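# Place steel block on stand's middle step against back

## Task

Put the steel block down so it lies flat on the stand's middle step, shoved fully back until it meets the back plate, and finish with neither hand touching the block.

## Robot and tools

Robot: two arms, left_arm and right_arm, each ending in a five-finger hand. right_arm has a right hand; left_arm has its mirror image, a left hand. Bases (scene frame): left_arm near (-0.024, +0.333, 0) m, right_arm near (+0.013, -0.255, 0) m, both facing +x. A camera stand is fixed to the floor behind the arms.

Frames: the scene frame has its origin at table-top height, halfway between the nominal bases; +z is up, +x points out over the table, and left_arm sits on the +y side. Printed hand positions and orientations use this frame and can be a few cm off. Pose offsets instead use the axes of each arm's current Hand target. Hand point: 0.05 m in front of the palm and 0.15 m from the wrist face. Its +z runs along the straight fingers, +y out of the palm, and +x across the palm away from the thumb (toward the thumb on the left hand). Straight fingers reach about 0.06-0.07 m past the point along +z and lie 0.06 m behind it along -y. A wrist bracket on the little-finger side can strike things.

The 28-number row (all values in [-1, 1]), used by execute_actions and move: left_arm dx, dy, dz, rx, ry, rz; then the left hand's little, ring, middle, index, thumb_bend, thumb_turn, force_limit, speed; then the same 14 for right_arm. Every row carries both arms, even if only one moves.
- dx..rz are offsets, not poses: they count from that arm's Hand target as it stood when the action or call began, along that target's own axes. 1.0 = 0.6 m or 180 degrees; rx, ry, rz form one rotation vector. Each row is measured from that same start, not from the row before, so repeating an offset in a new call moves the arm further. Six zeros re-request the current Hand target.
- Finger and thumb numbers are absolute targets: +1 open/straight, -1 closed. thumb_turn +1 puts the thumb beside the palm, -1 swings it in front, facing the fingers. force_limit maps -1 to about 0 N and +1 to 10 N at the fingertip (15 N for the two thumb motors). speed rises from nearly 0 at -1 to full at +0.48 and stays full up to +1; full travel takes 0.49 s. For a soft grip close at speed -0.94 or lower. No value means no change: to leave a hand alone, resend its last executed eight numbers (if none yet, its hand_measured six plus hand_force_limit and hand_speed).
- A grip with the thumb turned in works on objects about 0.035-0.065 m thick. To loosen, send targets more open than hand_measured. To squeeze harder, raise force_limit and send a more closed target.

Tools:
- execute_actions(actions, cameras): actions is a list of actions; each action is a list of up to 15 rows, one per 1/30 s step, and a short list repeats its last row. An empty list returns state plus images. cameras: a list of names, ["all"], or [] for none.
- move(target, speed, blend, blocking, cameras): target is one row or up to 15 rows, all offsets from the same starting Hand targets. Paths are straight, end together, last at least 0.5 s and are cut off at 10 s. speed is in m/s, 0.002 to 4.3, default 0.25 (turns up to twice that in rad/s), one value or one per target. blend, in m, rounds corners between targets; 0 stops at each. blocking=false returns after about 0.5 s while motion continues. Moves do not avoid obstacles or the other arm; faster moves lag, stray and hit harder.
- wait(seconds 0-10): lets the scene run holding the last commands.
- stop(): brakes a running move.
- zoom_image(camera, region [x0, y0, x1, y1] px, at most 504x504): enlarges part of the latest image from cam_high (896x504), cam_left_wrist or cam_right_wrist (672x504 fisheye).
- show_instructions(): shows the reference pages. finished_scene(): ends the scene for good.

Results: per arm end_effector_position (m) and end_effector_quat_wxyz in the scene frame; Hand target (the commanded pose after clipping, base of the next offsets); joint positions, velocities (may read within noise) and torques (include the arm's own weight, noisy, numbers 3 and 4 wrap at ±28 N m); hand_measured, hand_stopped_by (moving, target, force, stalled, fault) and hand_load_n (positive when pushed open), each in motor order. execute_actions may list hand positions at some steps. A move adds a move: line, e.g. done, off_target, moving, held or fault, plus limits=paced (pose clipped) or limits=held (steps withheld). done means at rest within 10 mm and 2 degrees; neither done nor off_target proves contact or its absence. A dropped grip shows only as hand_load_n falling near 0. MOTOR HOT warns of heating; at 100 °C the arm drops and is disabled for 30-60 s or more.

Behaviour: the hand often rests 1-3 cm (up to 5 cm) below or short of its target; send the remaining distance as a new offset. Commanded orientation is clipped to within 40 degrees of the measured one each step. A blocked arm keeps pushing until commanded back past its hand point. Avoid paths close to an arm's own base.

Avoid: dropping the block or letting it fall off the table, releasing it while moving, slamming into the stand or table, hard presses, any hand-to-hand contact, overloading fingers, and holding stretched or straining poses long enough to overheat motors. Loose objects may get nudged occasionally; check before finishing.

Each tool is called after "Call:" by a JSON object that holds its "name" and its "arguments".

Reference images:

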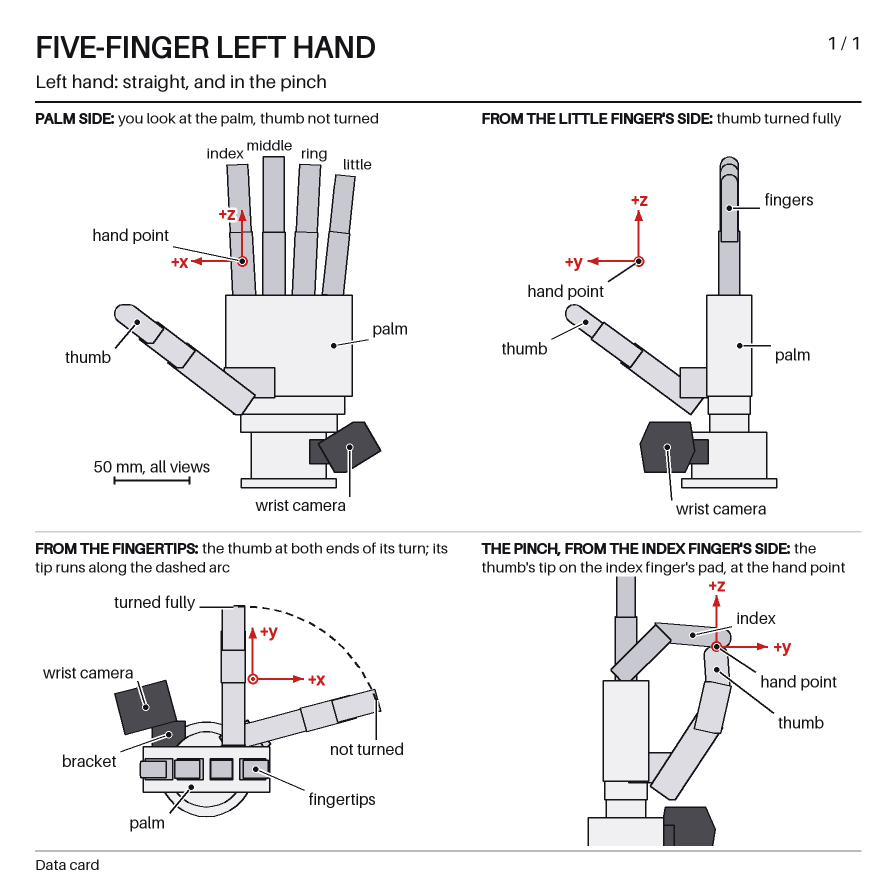

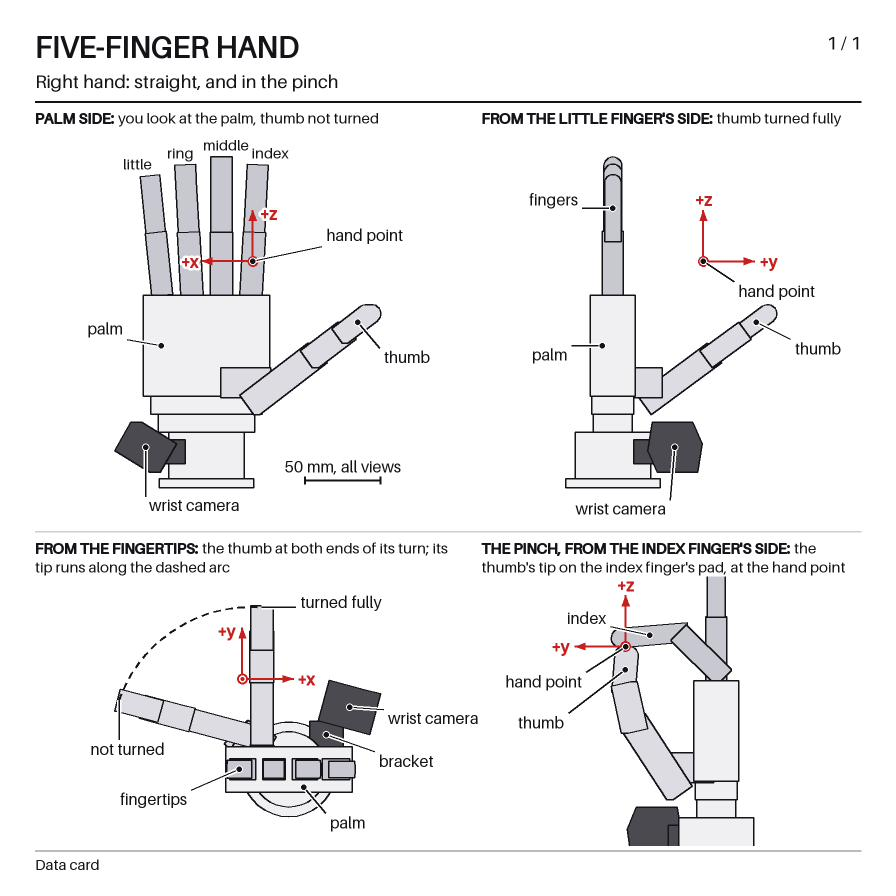

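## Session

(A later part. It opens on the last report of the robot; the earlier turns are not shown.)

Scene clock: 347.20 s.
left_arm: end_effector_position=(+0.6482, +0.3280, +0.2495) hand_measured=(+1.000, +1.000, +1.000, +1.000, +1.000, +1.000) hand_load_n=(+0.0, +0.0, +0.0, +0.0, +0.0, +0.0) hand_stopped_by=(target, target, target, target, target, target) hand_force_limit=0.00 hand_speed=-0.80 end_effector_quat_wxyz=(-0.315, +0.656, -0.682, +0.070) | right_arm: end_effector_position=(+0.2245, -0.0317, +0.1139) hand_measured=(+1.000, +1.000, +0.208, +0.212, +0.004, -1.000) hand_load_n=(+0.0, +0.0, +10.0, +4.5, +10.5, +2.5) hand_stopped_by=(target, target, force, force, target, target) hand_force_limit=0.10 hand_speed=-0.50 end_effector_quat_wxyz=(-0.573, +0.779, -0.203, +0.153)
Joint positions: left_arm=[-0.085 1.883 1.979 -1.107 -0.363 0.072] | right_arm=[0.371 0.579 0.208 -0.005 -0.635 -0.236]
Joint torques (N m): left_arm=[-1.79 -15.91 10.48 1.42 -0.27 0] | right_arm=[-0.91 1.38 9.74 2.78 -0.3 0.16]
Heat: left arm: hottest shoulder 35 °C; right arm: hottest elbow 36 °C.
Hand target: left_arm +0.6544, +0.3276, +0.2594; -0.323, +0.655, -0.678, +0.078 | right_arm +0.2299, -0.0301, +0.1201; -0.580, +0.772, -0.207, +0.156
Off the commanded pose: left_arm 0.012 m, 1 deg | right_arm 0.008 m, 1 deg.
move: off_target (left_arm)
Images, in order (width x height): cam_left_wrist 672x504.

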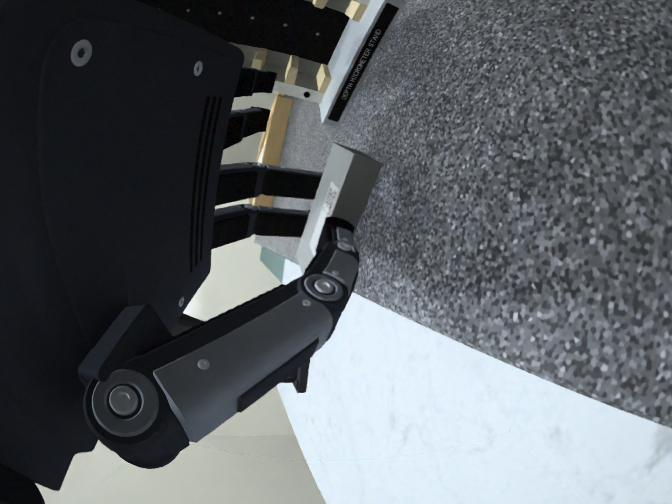

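Call:
{"name": "move", "arguments": {"target": [0,0,0,0,0,0,1,1,1,1,1,1,0,-0.8,0,0.0127,0.0041,0,0,0,1,1,-0.1,0.1,0.0,-1,0.1,-0.5], "cameras": ["cam_left_wrist"], "speed": 0.06}}

Call:
{"name": "zoom_image", "arguments": {"camera": "cam_left_wrist", "region": [300, 130, 420, 250]}}

Scene clock: 348.70 s.
left_arm: end_effector_position=(+0.6482, +0.3280, +0.2495) hand_measured=(+1.000, +1.000, +1.000, +1.000, +1.000, +1.000) hand_load_n=(+0.0, +0.0, +0.0, +0.5, +0.0, +0.0) hand_stopped_by=(target, target, target, target, target, target) hand_force_limit=0.00 hand_speed=-0.80 end_effector_quat_wxyz=(-0.315, +0.656, -0.682, +0.070) | right_arm: end_effector_position=(+0.2268, -0.0299, +0.1125) hand_measured=(+1.000, +1.000, +0.208, +0.212, +0.004, -1.000) hand_load_n=(+0.0, +0.0, +10.0, +5.0, +11.0, +3.0) hand_stopped_by=(target, target, force, force, target, target) hand_force_limit=0.10 hand_speed=-0.50 end_effector_quat_wxyz=(-0.579, +0.775, -0.200, +0.157)
Joint positions: left_arm=[-0.085 1.883 1.979 -1.107 -0.363 0.072] | right_arm=[0.371 0.597 0.197 0.044 -0.638 -0.23]
Joint torques (N m): left_arm=[-1.49 -15.56 10.55 1.48 -0.27 -0.06] | right_arm=[-0.67 1.73 9.05 2.66 -0.09 0.12]
Heat: left arm: hottest shoulder 35 °C; right arm: hottest elbow 36 °C.
Hand target: left_arm +0.6544, +0.3276, +0.2594; -0.323, +0.655, -0.678, +0.078 | right_arm +0.2300, -0.0299, +0.1120; -0.580, +0.772, -0.207, +0.156
Off the commanded pose: left_arm 0.012 m, 1 deg | right_arm 0.003 m, 1 deg.
move: off_target (left_arm)
Images, in order (width x height): cam_left_wrist 672x504.

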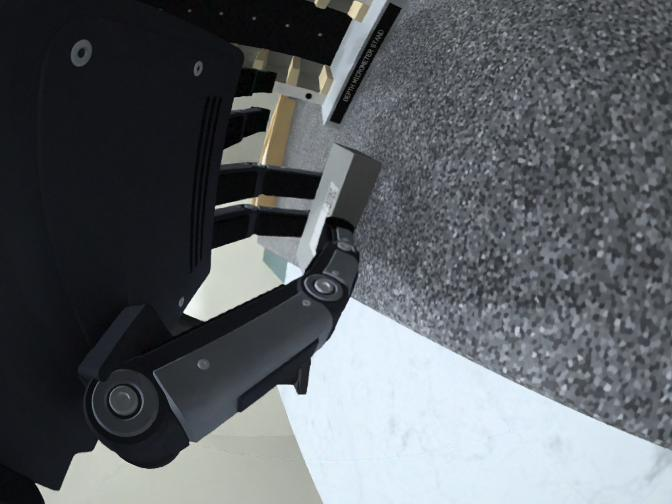

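Scaled by 4.200 from the camera's 672x504 image, which has a finer 960x720 frame.

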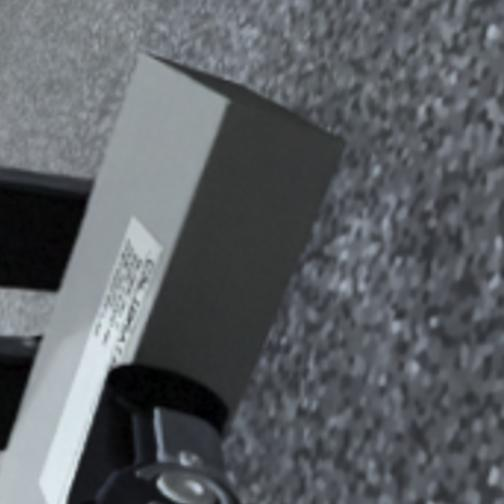

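Call:
{"name": "move", "arguments": {"target": [0,0,0,0,0,0,1,1,1,1,1,1,0,-0.8,0,0.0095,0.0031,0,0,0,1,1,-0.1,0.1,0.0,-1,0.1,-0.5], "cameras": ["cam_left_wrist"], "speed": 0.06}}

Call:
{"name": "zoom_image", "arguments": {"camera": "cam_left_wrist", "region": [300, 130, 420, 250]}}

Scene clock: 351.30 s.
left_arm: end_effector_position=(+0.6482, +0.3280, +0.2495) hand_measured=(+1.000, +1.000, +1.000, +1.000, +1.000, +1.000) hand_load_n=(+0.0, +0.0, +0.0, +0.0, +0.0, +0.0) hand_stopped_by=(target, target, target, target, target, target) hand_force_limit=0.00 hand_speed=-0.80 end_effector_quat_wxyz=(-0.315, +0.656, -0.682, +0.070) | right_arm: end_effector_position=(+0.2288, -0.0287, +0.1116) hand_measured=(+1.000, +1.000, +0.208, +0.212, +0.004, -1.000) hand_load_n=(+0.0, +0.0, +10.0, +4.5, +11.0, +3.0) hand_stopped_by=(target, target, force, force, target, target) hand_force_limit=0.10 hand_speed=-0.50 end_effector_quat_wxyz=(-0.583, +0.772, -0.197, +0.160)
Joint positions: left_arm=[-0.085 1.883 1.979 -1.107 -0.363 0.072] | right_arm=[0.371 0.611 0.19 0.08 -0.64 -0.227]
Joint torques (N m): left_arm=[-1.67 -15.91 10.44 1.62 -0.28 -0.05] | right_arm=[-0.73 2.08 8.54 2.29 0.01 0.09]
Heat: left arm: hottest shoulder 35 °C; right arm: hottest elbow 36 °C.
Hand target: left_arm +0.6544, +0.3276, +0.2594; -0.323, +0.655, -0.678, +0.078 | right_arm +0.2301, -0.0297, +0.1061; -0.580, +0.772, -0.207, +0.156
Off the commanded pose: left_arm 0.012 m, 1 deg | right_arm 0.006 m, 1 deg.
move: off_target (left_arm)
Images, in order (width x height): cam_left_wrist 672x504.

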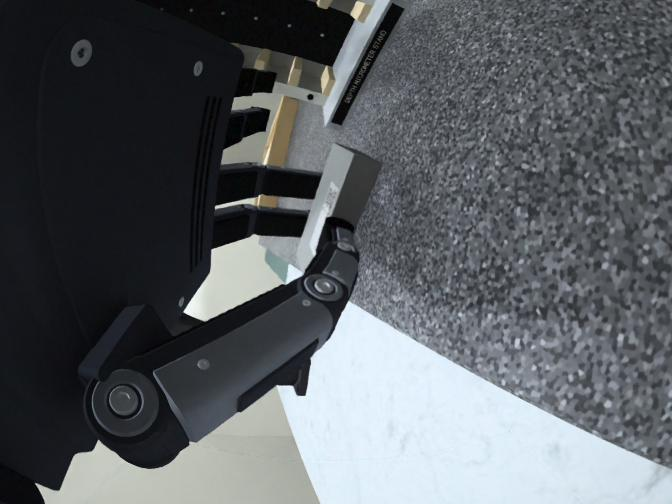

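Scaled by 4.200 from the camera's 672x504 image, which has a finer 960x720 frame.

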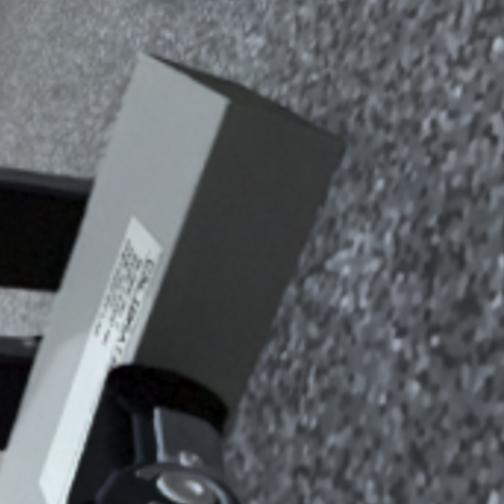

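Call:
{"name": "move", "arguments": {"target": [0,0,0,0,0,0,1,1,1,1,1,1,0,-0.8,-0.003,0.0075,0.0,0,0,0,1,1,-0.1,0.1,0.0,-1,0.1,-0.5], "cameras": ["cam_left_wrist"], "speed": 0.06}}

Call:
{"name": "zoom_image", "arguments": {"camera": "cam_left_wrist", "region": [300, 130, 420, 250]}}

Scene clock: 352.83 s.
left_arm: end_effector_position=(+0.6482, +0.3280, +0.2495) hand_measured=(+1.000, +1.000, +1.000, +1.000, +1.000, +1.000) hand_load_n=(+0.0, +0.0, +0.0, +0.0, +0.0, +0.0) hand_stopped_by=(target, target, target, target, target, target) hand_force_limit=0.00 hand_speed=-0.80 end_effector_quat_wxyz=(-0.315, +0.656, -0.682, +0.070) | right_arm: end_effector_position=(+0.2288, -0.0285, +0.1110) hand_measured=(+1.000, +1.000, +0.208, +0.212, +0.004, -1.000) hand_load_n=(+0.0, -0.5, +10.0, +4.5, +11.0, +3.0) hand_stopped_by=(target, target, force, force, target, target) hand_force_limit=0.10 hand_speed=-0.50 end_effector_quat_wxyz=(-0.586, +0.770, -0.195, +0.163)
Joint positions: left_arm=[-0.085 1.883 1.979 -1.107 -0.363 0.072] | right_arm=[0.371 0.611 0.182 0.098 -0.64 -0.225]
Joint torques (N m): left_arm=[-1.67 -15.44 10.4 1.51 -0.29 -0.04] | right_arm=[-0.32 1.96 8.13 2.17 0.15 0.09]
Heat: left arm: hottest shoulder 35 °C; right arm: hottest elbow 35 °C.
Hand target: left_arm +0.6544, +0.3276, +0.2594; -0.323, +0.655, -0.678, +0.078 | right_arm +0.2280, -0.0299, +0.1018; -0.580, +0.772, -0.207, +0.156
Off the commanded pose: left_arm 0.012 m, 1 deg | right_arm 0.009 m, 2 deg.
move: off_target (left_arm)
Images, in order (width x height): cam_left_wrist 672x504.

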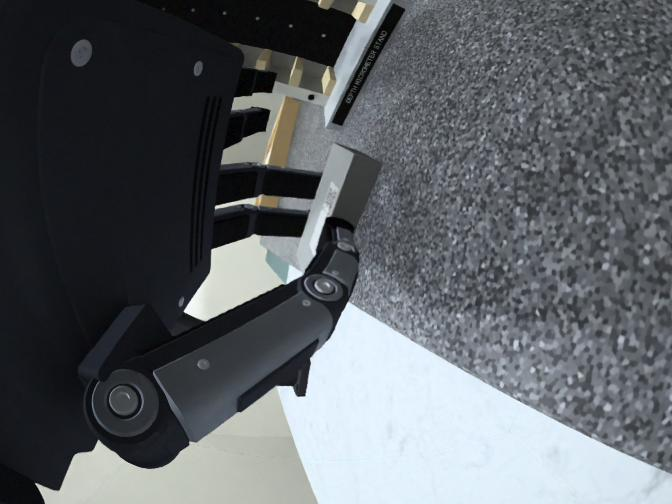

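Scaled by 4.200 from the camera's 672x504 image, which has a finer 960x720 frame.

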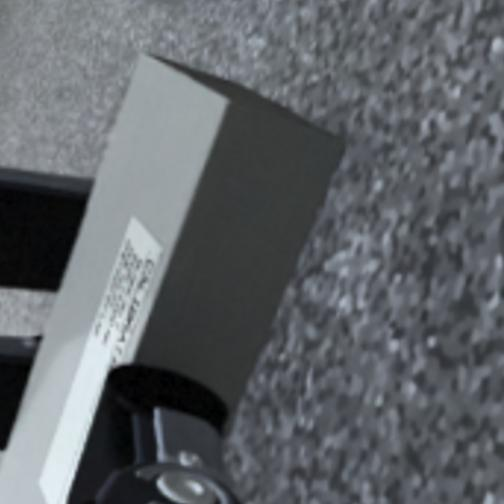

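Call:
{"name": "move", "arguments": {"target": [[0,0,0,0,0,0,1,1,1,1,1,1,0,-0.8,0,-0.0135,-0.0045,0,0,0,1,1,-0.1,0.1,0.0,-1,0.1,-0.5],[0,0,0,0,0,0,1,1,1,1,1,1,0,-0.8,0,-0.0135,-0.0045,0,0,0,1,1,0.75,0.75,0.0,-1,0.1,-0.5]], "cameras": ["cam_left_wrist"], "speed": 0.06}}

Call:
{"name": "zoom_image", "arguments": {"camera": "cam_left_wrist", "region": [210, 80, 480, 340]}}

Scene clock: 355.17 s.
left_arm: end_effector_position=(+0.6482, +0.3280, +0.2495) hand_measured=(+1.000, +1.000, +1.000, +1.000, +1.000, +1.000) hand_load_n=(+0.0, +0.0, +0.0, +0.0, +0.0, +0.0) hand_stopped_by=(target, target, target, target, target, target) hand_force_limit=0.00 hand_speed=-0.80 end_effector_quat_wxyz=(-0.315, +0.656, -0.682, +0.070) | right_arm: end_effector_position=(+0.2260, -0.0302, +0.1068) hand_measured=(+1.000, +1.000, +0.750, +0.750, +0.000, -1.000) hand_load_n=(+0.0, -0.5, +0.0, +0.0, +0.0, +0.0) hand_stopped_by=(target, target, target, target, target, target) hand_force_limit=0.10 hand_speed=-0.50 end_effector_quat_wxyz=(-0.580, +0.774, -0.202, +0.156)
Joint positions: left_arm=[-0.085 1.883 1.979 -1.107 -0.363 0.072] | right_arm=[0.371 0.607 0.182 0.072 -0.637 -0.225]
Joint torques (N m): left_arm=[-2.02 -15.91 10.48 1.44 -0.29 -0.01] | right_arm=[-0.44 0.56 9.61 1.43 -0.02 0.07]
Heat: left arm: hottest shoulder 35 °C; right arm: hottest elbow 35 °C.
Hand target: left_arm +0.6544, +0.3276, +0.2594; -0.323, +0.655, -0.678, +0.078 | right_arm +0.2278, -0.0302, +0.1102; -0.580, +0.772, -0.207, +0.156
Off the commanded pose: left_arm 0.012 m, 1 deg | right_arm 0.004 m, 1 deg.
move: off_target (left_arm)
Images, in order (width x height): cam_left_wrist 672x504.

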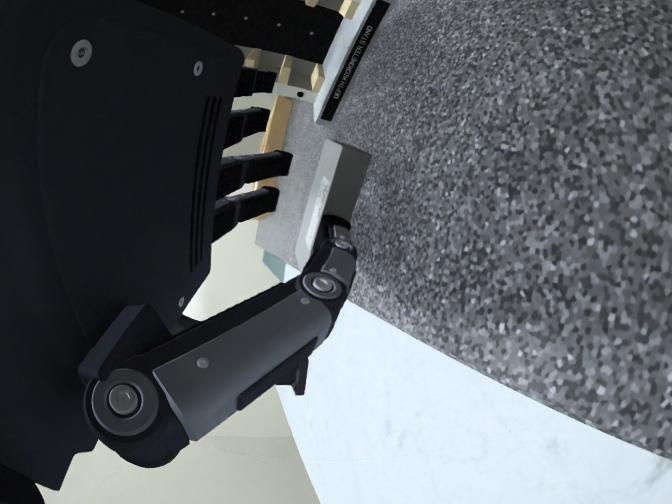

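Scaled by 1.867 from the camera's 672x504 image, which has a finer 960x720 frame.

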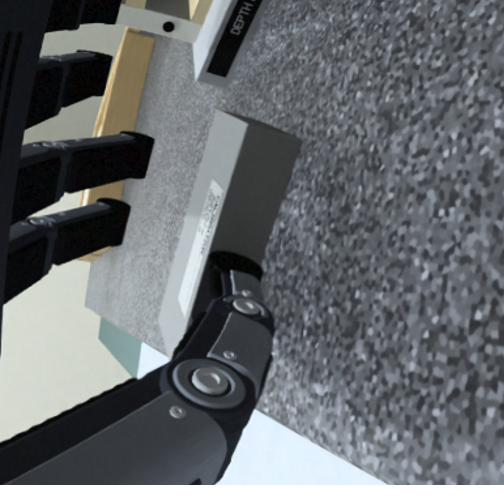

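Call:
{"name": "move", "arguments": {"target": [[0,0,0,0,0,0,1,1,1,1,1,1,0,-0.8,0,-0.0612,-0.028,-0.008,0,0,1,1,0.75,0.75,0.0,-1,0.1,-0.5],[0,0,0,0,0,0,1,1,1,1,1,1,0,-0.8,0,-0.0612,-0.028,-0.008,0,0,-1,-1,0.75,0.75,0.0,-1,0.1,0.2]], "cameras": ["cam_left_wrist","cam_high"], "speed": 0.08}}

Call:
{"name": "zoom_image", "arguments": {"camera": "cam_left_wrist", "region": [210, 80, 480, 340]}}

Scene clock: 359.70 s.
left_arm: end_effector_position=(+0.6482, +0.3280, +0.2495) hand_measured=(+1.000, +1.000, +1.000, +1.000, +1.000, +1.000) hand_load_n=(+0.0, +0.0, +0.0, +0.0, +0.0, +0.0) hand_stopped_by=(target, target, target, target, target, target) hand_force_limit=0.00 hand_speed=-0.80 end_effector_quat_wxyz=(-0.315, +0.656, -0.682, +0.070) | right_arm: end_effector_position=(+0.2125, -0.0370, +0.1231) hand_measured=(-1.000, -1.000, +0.750, +0.750, +0.000, -1.000) hand_load_n=(+0.0, +0.0, +0.0, -0.5, +0.0, +0.0) hand_stopped_by=(target, target, target, target, target, target) hand_force_limit=0.10 hand_speed=0.20 end_effector_quat_wxyz=(-0.560, +0.787, -0.222, +0.133)
Joint positions: left_arm=[-0.085 1.883 1.979 -1.107 -0.363 0.072] | right_arm=[0.368 0.509 0.247 -0.17 -0.634 -0.226]
Joint torques (N m): left_arm=[-1.79 -15.38 10.41 1.5 -0.3 -0.03] | right_arm=[-0.85 0.5 13.23 1.35 -0.28 -0.15]
Heat: left arm: hottest shoulder 35 °C; right arm: hottest elbow 35 °C.
Hand target: left_arm +0.6544, +0.3276, +0.2594; -0.323, +0.655, -0.678, +0.078 | right_arm +0.2248, -0.0353, +0.1502; -0.571, +0.779, -0.209, +0.153
Off the commanded pose: left_arm 0.012 m, 1 deg | right_arm 0.030 m, 3 deg.
move: off_target (left_arm, right_arm); target 2's new numbers were sent with right_arm's hand 0.037 m and 4 deg from that target
Images, in order (width x height): cam_high 896x504, cam_left_wrist 672x504.

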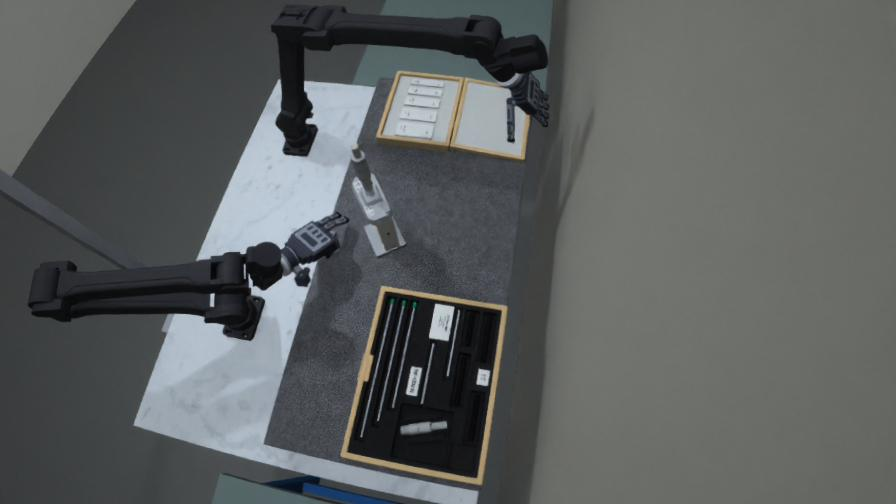

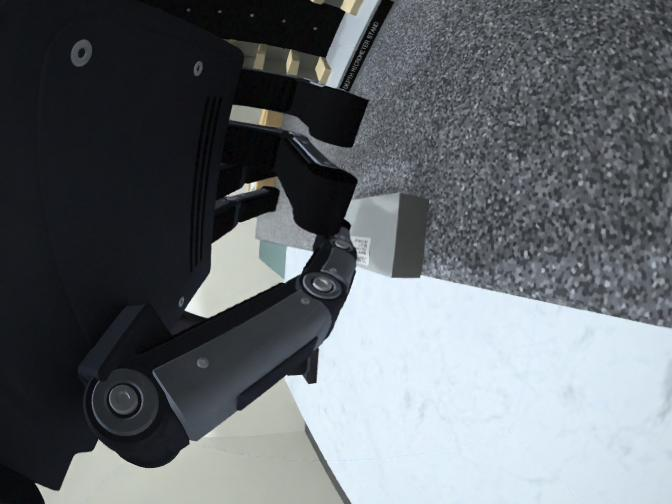

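Scaled by 1.867 from the camera's 672x504 image, which has a finer 960x720 frame.

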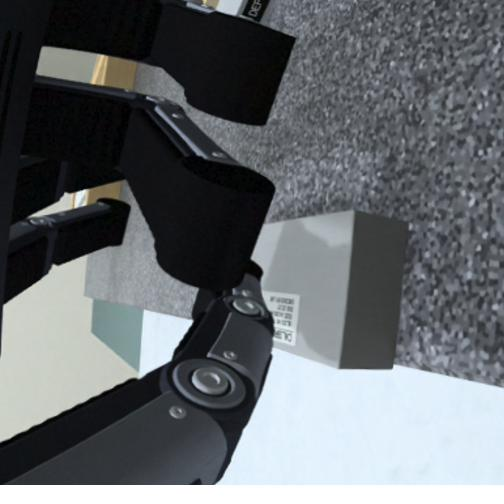

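Call:
{"name": "move", "arguments": {"target": [[0,0,0,0,0,0,1,1,1,1,1,1,0,-0.8,0,-0.05,-0.055,0,0,0,-1,-1,0.75,0.75,0.0,-1,0.1,0.2],[0,0,0,0,0,0,1,1,1,1,1,1,0,-0.8,0,-0.05,-0.055,0,0,0,1,1,0.75,0.75,0.0,-1,0.1,0.2]], "cameras": ["cam_left_wrist"], "speed": 0.1}}

Call:
{"name": "zoom_image", "arguments": {"camera": "cam_left_wrist", "region": [250, 80, 520, 340]}}

Scene clock: 362.80 s.
left_arm: end_effector_position=(+0.6482, +0.3280, +0.2495) hand_measured=(+1.000, +1.000, +1.000, +1.000, +1.000, +1.000) hand_load_n=(+0.0, +0.0, +0.0, +0.0, +0.0, +0.0) hand_stopped_by=(target, target, target, target, target, target) hand_force_limit=0.00 hand_speed=-0.80 end_effector_quat_wxyz=(-0.315, +0.656, -0.682, +0.070) | right_arm: end_effector_position=(+0.2018, -0.0542, +0.1534) hand_measured=(+1.000, +1.000, +0.750, +0.750, +0.000, -1.000) hand_load_n=(+0.0, +0.0, +0.0, +0.0, +0.0, +0.0) hand_stopped_by=(target, target, target, target, target, target) hand_force_limit=0.10 hand_speed=0.20 end_effector_quat_wxyz=(-0.557, +0.789, -0.228, +0.125)
Joint positions: left_arm=[-0.085 1.883 1.979 -1.107 -0.363 0.072] | right_arm=[0.28 0.406 0.32 -0.393 -0.716 -0.267]
Joint torques (N m): left_arm=[-1.38 -15.68 10.51 1.46 -0.28 0.02] | right_arm=[-0.97 0.79 14.45 1.31 -0.35 -0.2]
Heat: left arm: hottest shoulder 35 °C; right arm: hottest elbow 36 °C.
Hand target: left_arm +0.6544, +0.3276, +0.2594; -0.323, +0.655, -0.678, +0.078 | right_arm +0.2135, -0.0547, +0.1887; -0.571, +0.779, -0.209, +0.153
Off the commanded pose: left_arm 0.012 m, 1 deg | right_arm 0.037 m, 4 deg.
move: off_target (left_arm, right_arm); target 2's new numbers were sent with right_arm's hand 0.037 m and 4 deg from that target
Images, in order (width x height): cam_left_wrist 672x504.

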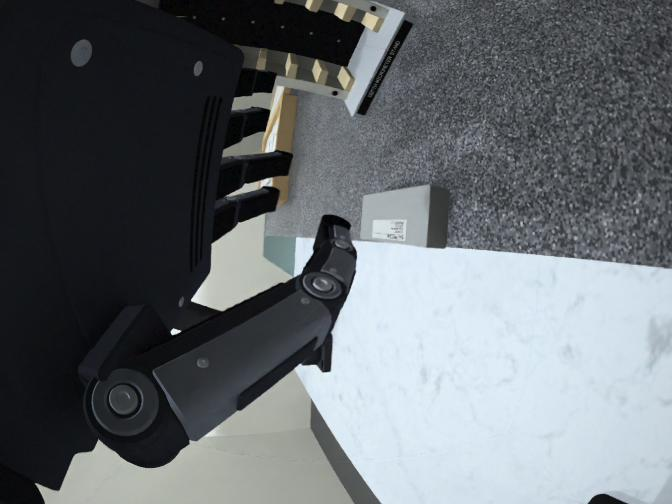

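Scaled by 1.867 from the camera's 672x504 image, which has a finer 960x720 frame.

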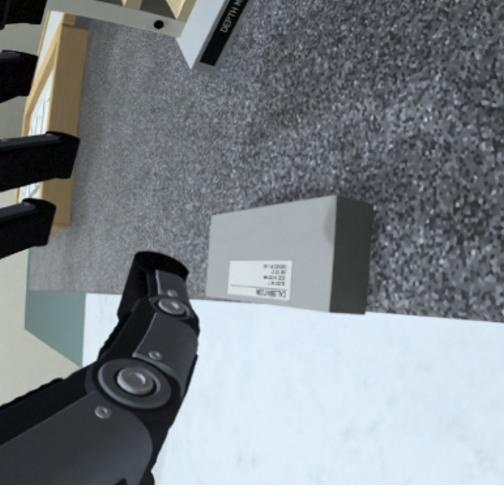

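Call:
{"name": "move", "arguments": {"target": [0,0,0,0,0,0,1,1,1,1,1,1,0,-0.8,-0.0492,0.0205,0.011,0,0.1854,0.0585,-1,-1,0.75,0.75,0.0,-1,0.1,0.2], "cameras": ["cam_left_wrist","cam_high"], "speed": 0.1}}

Call:
{"name": "zoom_image", "arguments": {"camera": "cam_left_wrist", "region": [250, 80, 520, 340]}}

Scene clock: 369.93 s.
left_arm: end_effector_position=(+0.6482, +0.3280, +0.2495) hand_measured=(+1.000, +1.000, +1.000, +1.000, +1.000, +1.000) hand_load_n=(+0.0, +0.0, +0.0, +0.0, +0.0, -0.5) hand_stopped_by=(target, target, target, target, target, target) hand_force_limit=0.00 hand_speed=-0.80 end_effector_quat_wxyz=(-0.315, +0.656, -0.682, +0.070) | right_arm: end_effector_position=(+0.1907, -0.0415, +0.1692) hand_measured=(-1.000, -1.000, +0.750, +0.750, +0.000, -1.000) hand_load_n=(+0.0, +0.0, +0.0, +0.0, +0.0, +0.0) hand_stopped_by=(target, target, target, target, target, target) hand_force_limit=0.10 hand_speed=0.20 end_effector_quat_wxyz=(-0.496, +0.681, -0.430, +0.323)
Joint positions: left_arm=[-0.085 1.883 1.979 -1.107 -0.363 0.072] | right_arm=[1.245 0.263 0.32 -0.491 0.779 0.301]
Joint torques (N m): left_arm=[-1.73 -16.62 10.56 1.61 -0.29 -0.05] | right_arm=[0.5 3.37 10.96 1.28 0.47 0.15]
Heat: left arm: hottest shoulder 36 °C; right arm: hottest elbow 37 °C.
Hand target: left_arm +0.6544, +0.3276, +0.2594; -0.323, +0.655, -0.678, +0.078 | right_arm +0.1893, -0.0378, +0.1749; -0.498, +0.680, -0.433, +0.318
Off the commanded pose: left_arm 0.012 m, 1 deg | right_arm 0.007 m, 1 deg.
move: off_target (left_arm)
Images, in order (width x height): cam_high 896x504, cam_left_wrist 672x504.

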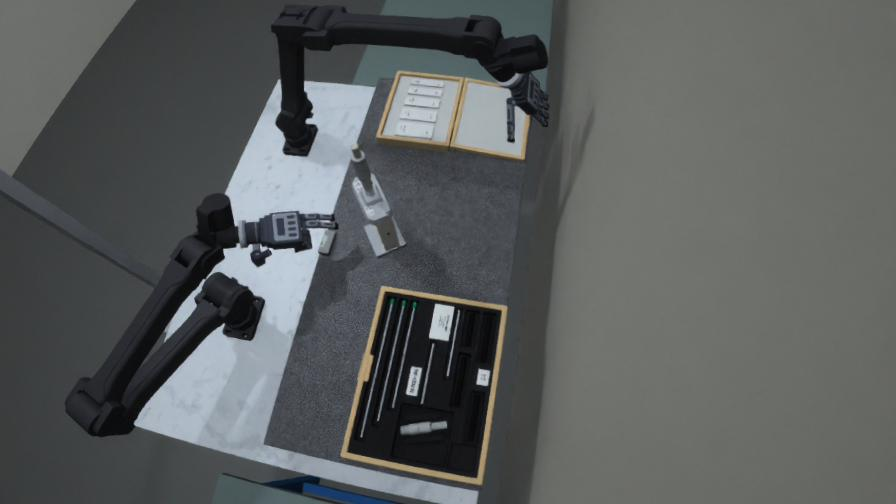

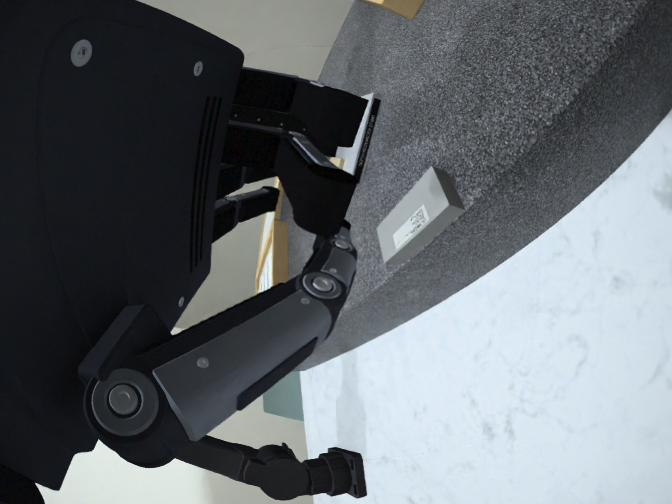

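Scaled by 1.867 from the camera's 672x504 image, which has a finer 960x720 frame.

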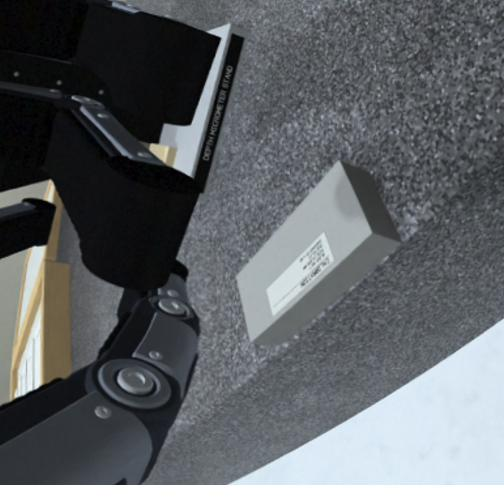

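Call:
{"name": "move", "arguments": {"target": [0,0,0,0,0,0,1,1,1,1,1,1,0,-0.8,0,0.0984,0.031,0,0,0,-1,-1,0.75,0.75,0.0,-1,0.1,0.2], "cameras": ["cam_left_wrist"], "speed": 0.08}}

Call:
{"name": "zoom_image", "arguments": {"camera": "cam_left_wrist", "region": [250, 80, 520, 340]}}

Scene clock: 373.17 s.
left_arm: end_effector_position=(+0.6482, +0.3280, +0.2495) hand_measured=(+1.000, +1.000, +1.000, +1.000, +1.000, +1.000) hand_load_n=(+0.0, +0.0, +0.0, +0.0, -0.5, +0.0) hand_stopped_by=(target, target, target, target, target, target) hand_force_limit=0.00 hand_speed=-0.80 end_effector_quat_wxyz=(-0.315, +0.656, -0.682, +0.070) | right_arm: end_effector_position=(+0.1898, -0.0433, +0.1103) hand_measured=(-1.000, -1.000, +0.750, +0.750, +0.000, -1.000) hand_load_n=(+0.0, +0.0, +0.0, +0.0, +0.0, -0.5) hand_stopped_by=(target, target, target, target, target, target) hand_force_limit=0.10 hand_speed=0.20 end_effector_quat_wxyz=(-0.492, +0.685, -0.430, +0.324)
Joint positions: left_arm=[-0.085 1.883 1.979 -1.107 -0.363 0.072] | right_arm=[1.247 0.269 0.173 -0.351 0.782 0.305]
Joint torques (N m): left_arm=[-2.26 -15.91 10.37 1.55 -0.23 -0.01] | right_arm=[0.44 3.25 9.83 2.36 0.44 0.13]
Heat: left arm: hottest shoulder 36 °C; right arm: hottest elbow 36 °C.
Hand target: left_arm +0.6544, +0.3276, +0.2594; -0.323, +0.655, -0.678, +0.078 | right_arm +0.1893, -0.0379, +0.1130; -0.498, +0.681, -0.433, +0.318
Off the commanded pose: left_arm 0.012 m, 1 deg | right_arm 0.006 m, 1 deg.
move: off_target (left_arm)
Images, in order (width x height): cam_left_wrist 672x504.

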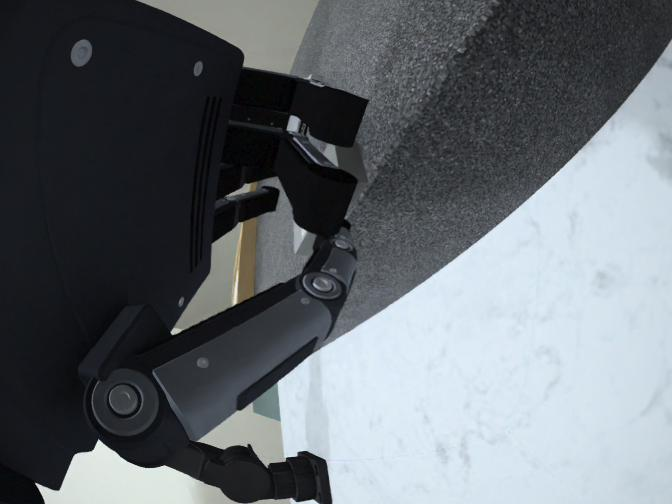

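Scaled by 1.867 from the camera's 672x504 image, which has a finer 960x720 frame.

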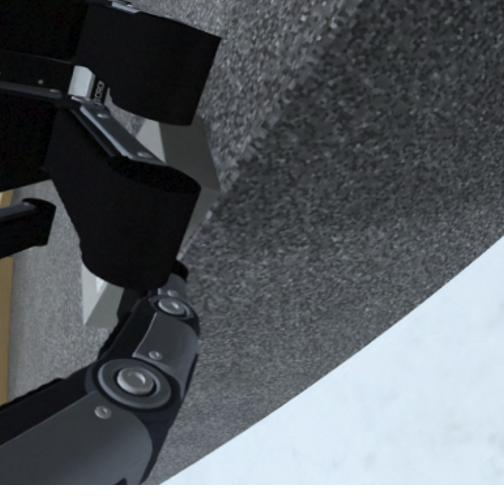

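Call:
{"name": "move", "arguments": {"target": [0,0,0,0,0,0,1,1,1,1,1,1,0,-0.8,0.0037,-0.0023,0.0323,0,0,0,-1,-1,0.75,0.75,0.0,-1,0.1,0.2], "cameras": ["cam_left_wrist"], "speed": 0.05}}

Call:
{"name": "zoom_image", "arguments": {"camera": "cam_left_wrist", "region": [250, 80, 520, 340]}}

Scene clock: 375.27 s.
left_arm: end_effector_position=(+0.6482, +0.3280, +0.2495) hand_measured=(+1.000, +1.000, +1.000, +1.000, +1.000, +1.000) hand_load_n=(+0.0, +0.0, +0.0, +0.0, +0.0, +0.0) hand_stopped_by=(target, target, target, target, target, target) hand_force_limit=0.00 hand_speed=-0.80 end_effector_quat_wxyz=(-0.315, +0.656, -0.682, +0.070) | right_arm: end_effector_position=(+0.2033, -0.0323, +0.1070) hand_measured=(-1.000, -1.000, +0.750, +0.750, +0.000, -1.000) hand_load_n=(+0.0, +0.0, +0.0, +0.0, +0.5, +0.0) hand_stopped_by=(target, target, target, target, target, target) hand_force_limit=0.10 hand_speed=0.20 end_effector_quat_wxyz=(-0.498, +0.682, -0.435, +0.313)
Joint positions: left_arm=[-0.085 1.883 1.979 -1.107 -0.363 0.072] | right_arm=[1.154 0.36 0.165 -0.213 0.683 0.274]
Joint torques (N m): left_arm=[-2.02 -15.79 10.44 1.48 -0.27 -0.03] | right_arm=[-1.03 2.78 9.65 2.66 0.16 -0.2]
Heat: left arm: hottest shoulder 36 °C; right arm: hottest elbow 36 °C.
Hand target: left_arm +0.6544, +0.3276, +0.2594; -0.323, +0.655, -0.678, +0.078 | right_arm +0.2073, -0.0319, +0.1085; -0.498, +0.680, -0.433, +0.318
Off the commanded pose: left_arm 0.012 m, 1 deg | right_arm 0.004 m, 1 deg.
move: off_target (left_arm)
Images, in order (width x height): cam_left_wrist 672x504.

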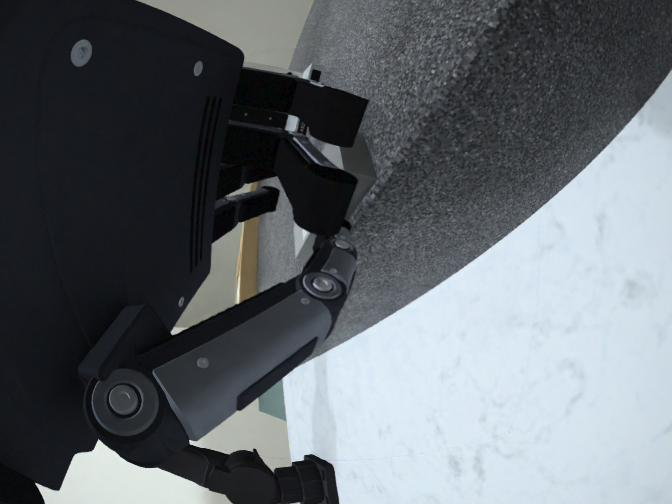

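Scaled by 1.867 from the camera's 672x504 image, which has a finer 960x720 frame.

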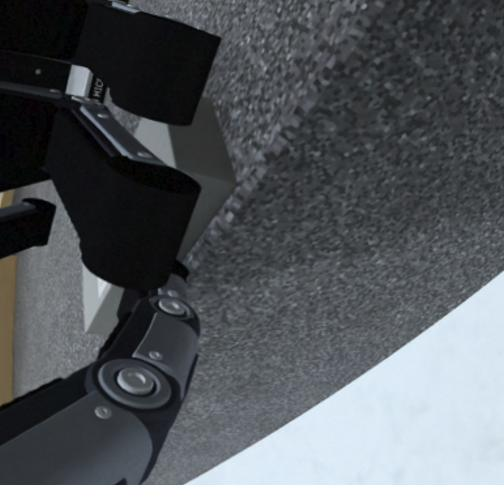

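Call:
{"name": "move", "arguments": {"target": [0,0,0,0,0,0,1,1,1,1,1,1,0,-0.8,0,-0.003,0.0095,0,0,0,-1,-1,0.75,0.75,0.0,-1,0.1,0.2], "cameras": ["cam_left_wrist"], "speed": 0.05}}

Call:
{"name": "zoom_image", "arguments": {"camera": "cam_left_wrist", "region": [250, 80, 520, 340]}}

Scene clock: 376.83 s.
left_arm: end_effector_position=(+0.6482, +0.3280, +0.2495) hand_measured=(+1.000, +1.000, +1.000, +1.000, +1.000, +1.000) hand_load_n=(+0.0, +0.0, +0.0, +0.0, +0.0, +0.0) hand_stopped_by=(target, target, target, target, target, target) hand_force_limit=0.00 hand_speed=-0.80 end_effector_quat_wxyz=(-0.315, +0.656, -0.682, +0.070) | right_arm: end_effector_position=(+0.2082, -0.0299, +0.1060) hand_measured=(-1.000, -1.000, +0.750, +0.750, +0.000, -1.000) hand_load_n=(+0.0, +0.0, +0.0, +0.0, +0.0, +0.0) hand_stopped_by=(target, target, target, target, target, target) hand_force_limit=0.10 hand_speed=0.20 end_effector_quat_wxyz=(-0.498, +0.682, -0.435, +0.312)
Joint positions: left_arm=[-0.085 1.883 1.979 -1.107 -0.363 0.072] | right_arm=[1.126 0.393 0.165 -0.173 0.657 0.261]
Joint torques (N m): left_arm=[-1.61 -15.21 10.52 1.51 -0.28 -0.07] | right_arm=[-1.14 2.9 9.81 2.45 0.2 -0.22]
Heat: left arm: hottest shoulder 36 °C; right arm: hottest elbow 36 °C.
Hand target: left_arm +0.6544, +0.3276, +0.2594; -0.323, +0.655, -0.678, +0.078 | right_arm +0.2128, -0.0294, +0.1084; -0.498, +0.680, -0.433, +0.318
Off the commanded pose: left_arm 0.012 m, 1 deg | right_arm 0.005 m, 1 deg.
move: off_target (left_arm)
Images, in order (width x height): cam_left_wrist 672x504.

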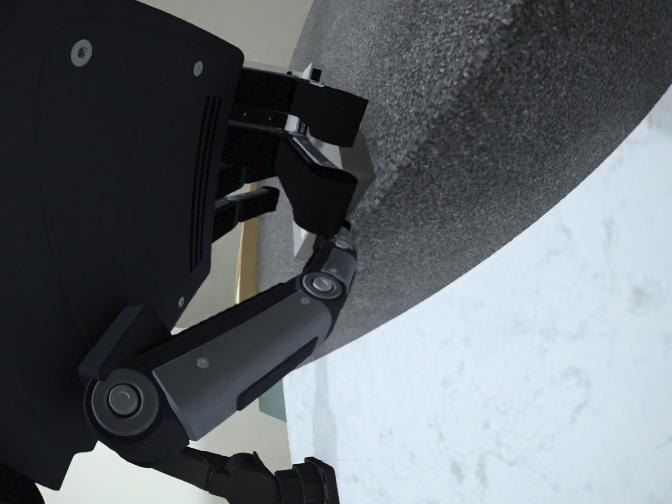

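Scaled by 1.867 from the camera's 672x504 image, which has a finer 960x720 frame.

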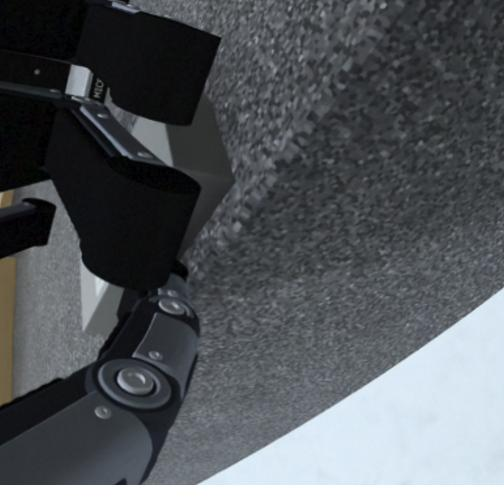

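Call:
{"name": "move", "arguments": {"target": [[0,0,0,0,0,0,1,1,1,1,1,1,0,-0.8,0,0,0,0,0,0,-1,-1,0.1,0.1,0.0,-1,0.0,-0.4],[0,0,0,0,0,0,1,1,1,1,1,1,0,-0.8,0,0,0,0,0,0,-1,-1,0.0,0.0,0.0,-1,0.1,-0.5]], "cameras": ["cam_left_wrist"], "speed": 0.05}}

Call:
{"name": "zoom_image", "arguments": {"camera": "cam_left_wrist", "region": [250, 80, 520, 340]}}

Scene clock: 378.77 s.
left_arm: end_effector_position=(+0.6482, +0.3280, +0.2495) hand_measured=(+1.000, +1.000, +1.000, +1.000, +1.000, +1.000) hand_load_n=(+0.0, +0.0, +0.0, +0.0, +0.0, -0.5) hand_stopped_by=(target, target, target, target, target, target) hand_force_limit=0.00 hand_speed=-0.80 end_effector_quat_wxyz=(-0.315, +0.656, -0.682, +0.070) | right_arm: end_effector_position=(+0.2116, -0.0258, +0.1148) hand_measured=(-1.000, -1.000, +0.174, +0.160, +0.000, -1.000) hand_load_n=(+0.0, +0.0, +4.5, +5.5, -0.5, -0.5) hand_stopped_by=(target, target, force, force, target, target) hand_force_limit=0.10 hand_speed=-0.50 end_effector_quat_wxyz=(-0.513, +0.670, -0.438, +0.312)
Joint positions: left_arm=[-0.085 1.883 1.979 -1.107 -0.363 0.072] | right_arm=[1.123 0.393 0.166 -0.134 0.659 0.26]
Joint torques (N m): left_arm=[-1.61 -15.74 10.39 1.57 -0.27 -0.05] | right_arm=[-0.91 2.9 9.77 1.03 0.07 -0.22]
Heat: left arm: hottest shoulder 36 °C; right arm: hottest elbow 36 °C.
Hand target: left_arm +0.6544, +0.3276, +0.2594; -0.323, +0.655, -0.678, +0.078 | right_arm +0.2128, -0.0293, +0.1087; -0.498, +0.680, -0.433, +0.318
Off the commanded pose: left_arm 0.012 m, 1 deg | right_arm 0.007 m, 2 deg.
move: off_target (left_arm)
Images, in order (width x height): cam_left_wrist 672x504.

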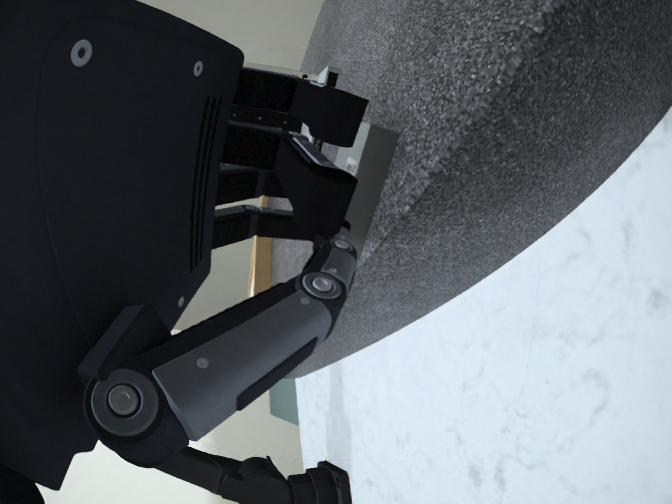

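Scaled by 1.867 from the camera's 672x504 image, which has a finer 960x720 frame.

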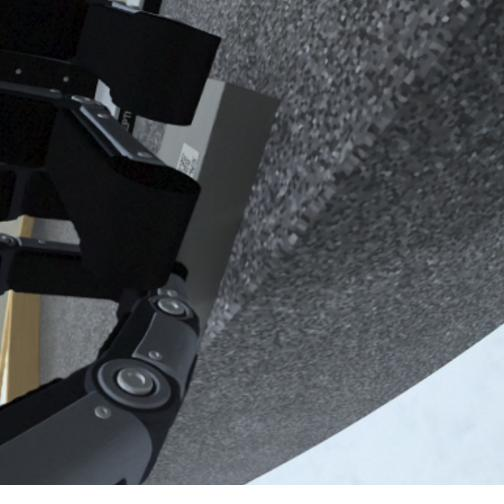

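Call:
{"name": "move", "arguments": {"target": [[0,0,0,0,0,0,1,1,1,1,1,1,0,-0.8,0,0,0,0,0,0,-1,-1,0.75,0.75,0.0,-1,0.1,0.0],[0,0,0,0,0,0,1,1,1,1,1,1,0,-0.8,0,-0.062,-0.033,0.056,0,0,-1,-1,0.75,0.75,0.0,-1,0.1,0.0]], "cameras": ["cam_left_wrist"], "speed": 0.08}}

Call:
{"name": "zoom_image", "arguments": {"camera": "cam_left_wrist", "region": [250, 80, 520, 340]}}

Scene clock: 383.37 s.
left_arm: end_effector_position=(+0.6482, +0.3280, +0.2495) hand_measured=(+1.000, +1.000, +1.000, +1.000, +1.000, +1.000) hand_load_n=(+0.0, +0.0, +0.0, +0.0, +0.0, +0.0) hand_stopped_by=(target, target, target, target, target, target) hand_force_limit=0.00 hand_speed=-0.80 end_effector_quat_wxyz=(-0.315, +0.656, -0.682, +0.070) | right_arm: end_effector_position=(+0.2070, -0.0351, +0.1419) hand_measured=(-1.000, -1.000, +0.750, +0.750, +0.000, -1.000) hand_load_n=(+0.0, +0.0, +0.0, +0.0, +0.0, +0.5) hand_stopped_by=(target, target, target, target, target, target) hand_force_limit=0.10 hand_speed=0.00 end_effector_quat_wxyz=(-0.545, +0.640, -0.409, +0.355)
Joint positions: left_arm=[-0.085 1.883 1.979 -1.107 -0.363 0.072] | right_arm=[1.234 0.249 0.139 -0.114 0.81 0.155]
Joint torques (N m): left_arm=[-1.44 -15.74 10.51 1.4 -0.24 -0.06] | right_arm=[0.5 1.61 9.8 2.45 0.34 -0.21]
Heat: left arm: hottest shoulder 36 °C; right arm: hottest elbow 36 °C.
Hand target: left_arm +0.6544, +0.3276, +0.2594; -0.323, +0.655, -0.678, +0.078 | right_arm +0.2058, -0.0326, +0.1500; -0.556, +0.634, -0.403, +0.355
Off the commanded pose: left_arm 0.012 m, 1 deg | right_arm 0.009 m, 2 deg.
move: off_target (left_arm)
Images, in order (width x height): cam_left_wrist 672x504.

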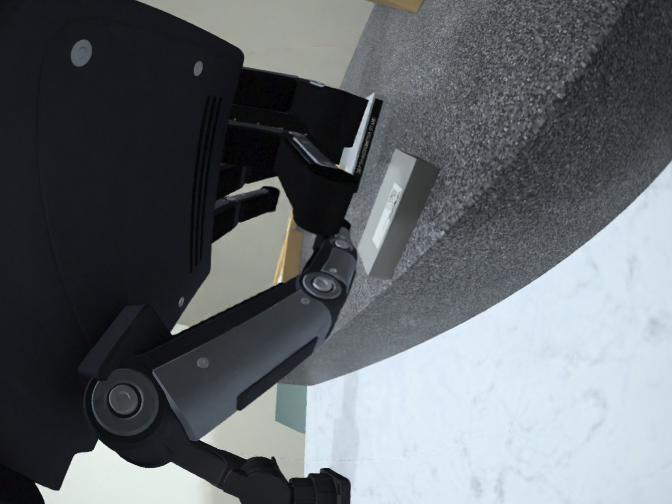

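Scaled by 1.867 from the camera's 672x504 image, which has a finer 960x720 frame.

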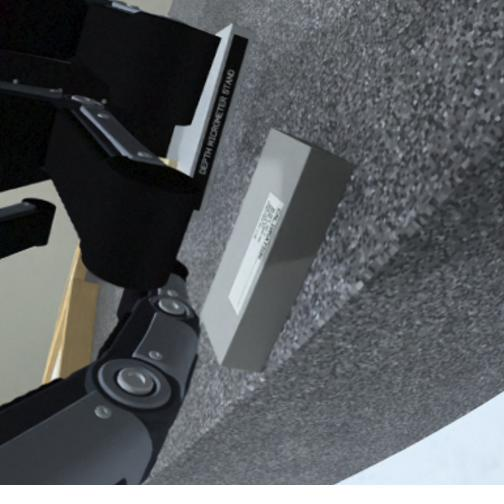

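Call:
{"name": "move", "arguments": {"target": [0,0,0,0,0,0,1,1,1,1,1,1,0,-0.8,0.0182,0.0353,0.0122,0,-0.0496,-0.0064,-1,-1,0.75,0.75,0.0,-1,0.1,0.0], "cameras": ["cam_left_wrist"], "speed": 0.08}}

Call:
{"name": "zoom_image", "arguments": {"camera": "cam_left_wrist", "region": [250, 80, 520, 340]}}

Scene clock: 387.03 s.
left_arm: end_effector_position=(+0.6482, +0.3280, +0.2495) hand_measured=(+1.000, +1.000, +1.000, +1.000, +1.000, +1.000) hand_load_n=(+0.0, +0.0, +0.0, +0.0, +0.0, +0.0) hand_stopped_by=(target, target, target, target, target, target) hand_force_limit=0.00 hand_speed=-0.80 end_effector_quat_wxyz=(-0.315, +0.656, -0.682, +0.070) | right_arm: end_effector_position=(+0.2112, -0.0398, +0.1201) hand_measured=(-1.000, -1.000, +0.750, +0.750, +0.000, -1.000) hand_load_n=(+0.0, +0.0, +0.0, +0.0, +0.0, +0.0) hand_stopped_by=(target, target, target, target, target, target) hand_force_limit=0.10 hand_speed=0.00 end_effector_quat_wxyz=(-0.575, +0.671, -0.357, +0.302)
Joint positions: left_arm=[-0.085 1.883 1.979 -1.107 -0.363 0.072] | right_arm=[0.922 0.117 0.065 -0.114 0.334 0.06]
Joint torques (N m): left_arm=[-1.55 -15.79 10.51 1.7 -0.3 -0.07] | right_arm=[-0.97 2.02 10.06 2.5 -0.03 -0.23]
Heat: left arm: hottest shoulder 36 °C; right arm: hottest elbow 36 °C.
Hand target: left_arm +0.6544, +0.3276, +0.2594; -0.323, +0.655, -0.678, +0.078 | right_arm +0.2145, -0.0406, +0.1282; -0.582, +0.664, -0.353, +0.310
Off the commanded pose: left_arm 0.012 m, 1 deg | right_arm 0.009 m, 2 deg.
move: off_target (left_arm)
Images, in order (width x height): cam_left_wrist 672x504.

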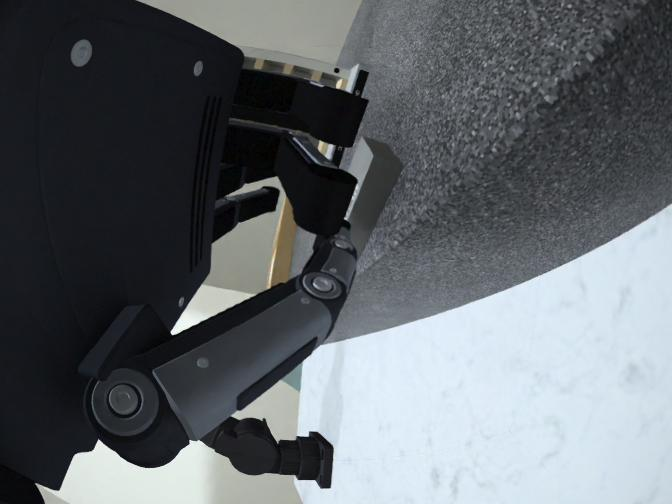

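Scaled by 1.867 from the camera's 672x504 image, which has a finer 960x720 frame.

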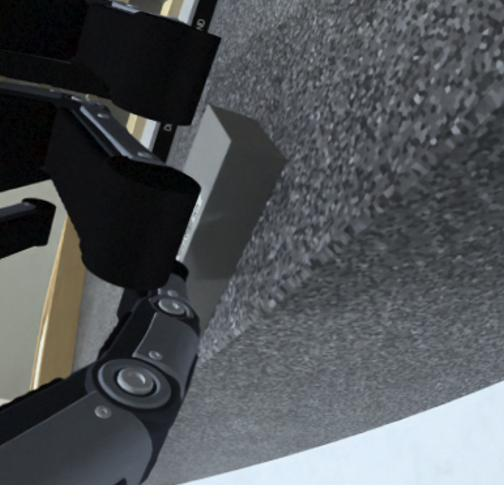

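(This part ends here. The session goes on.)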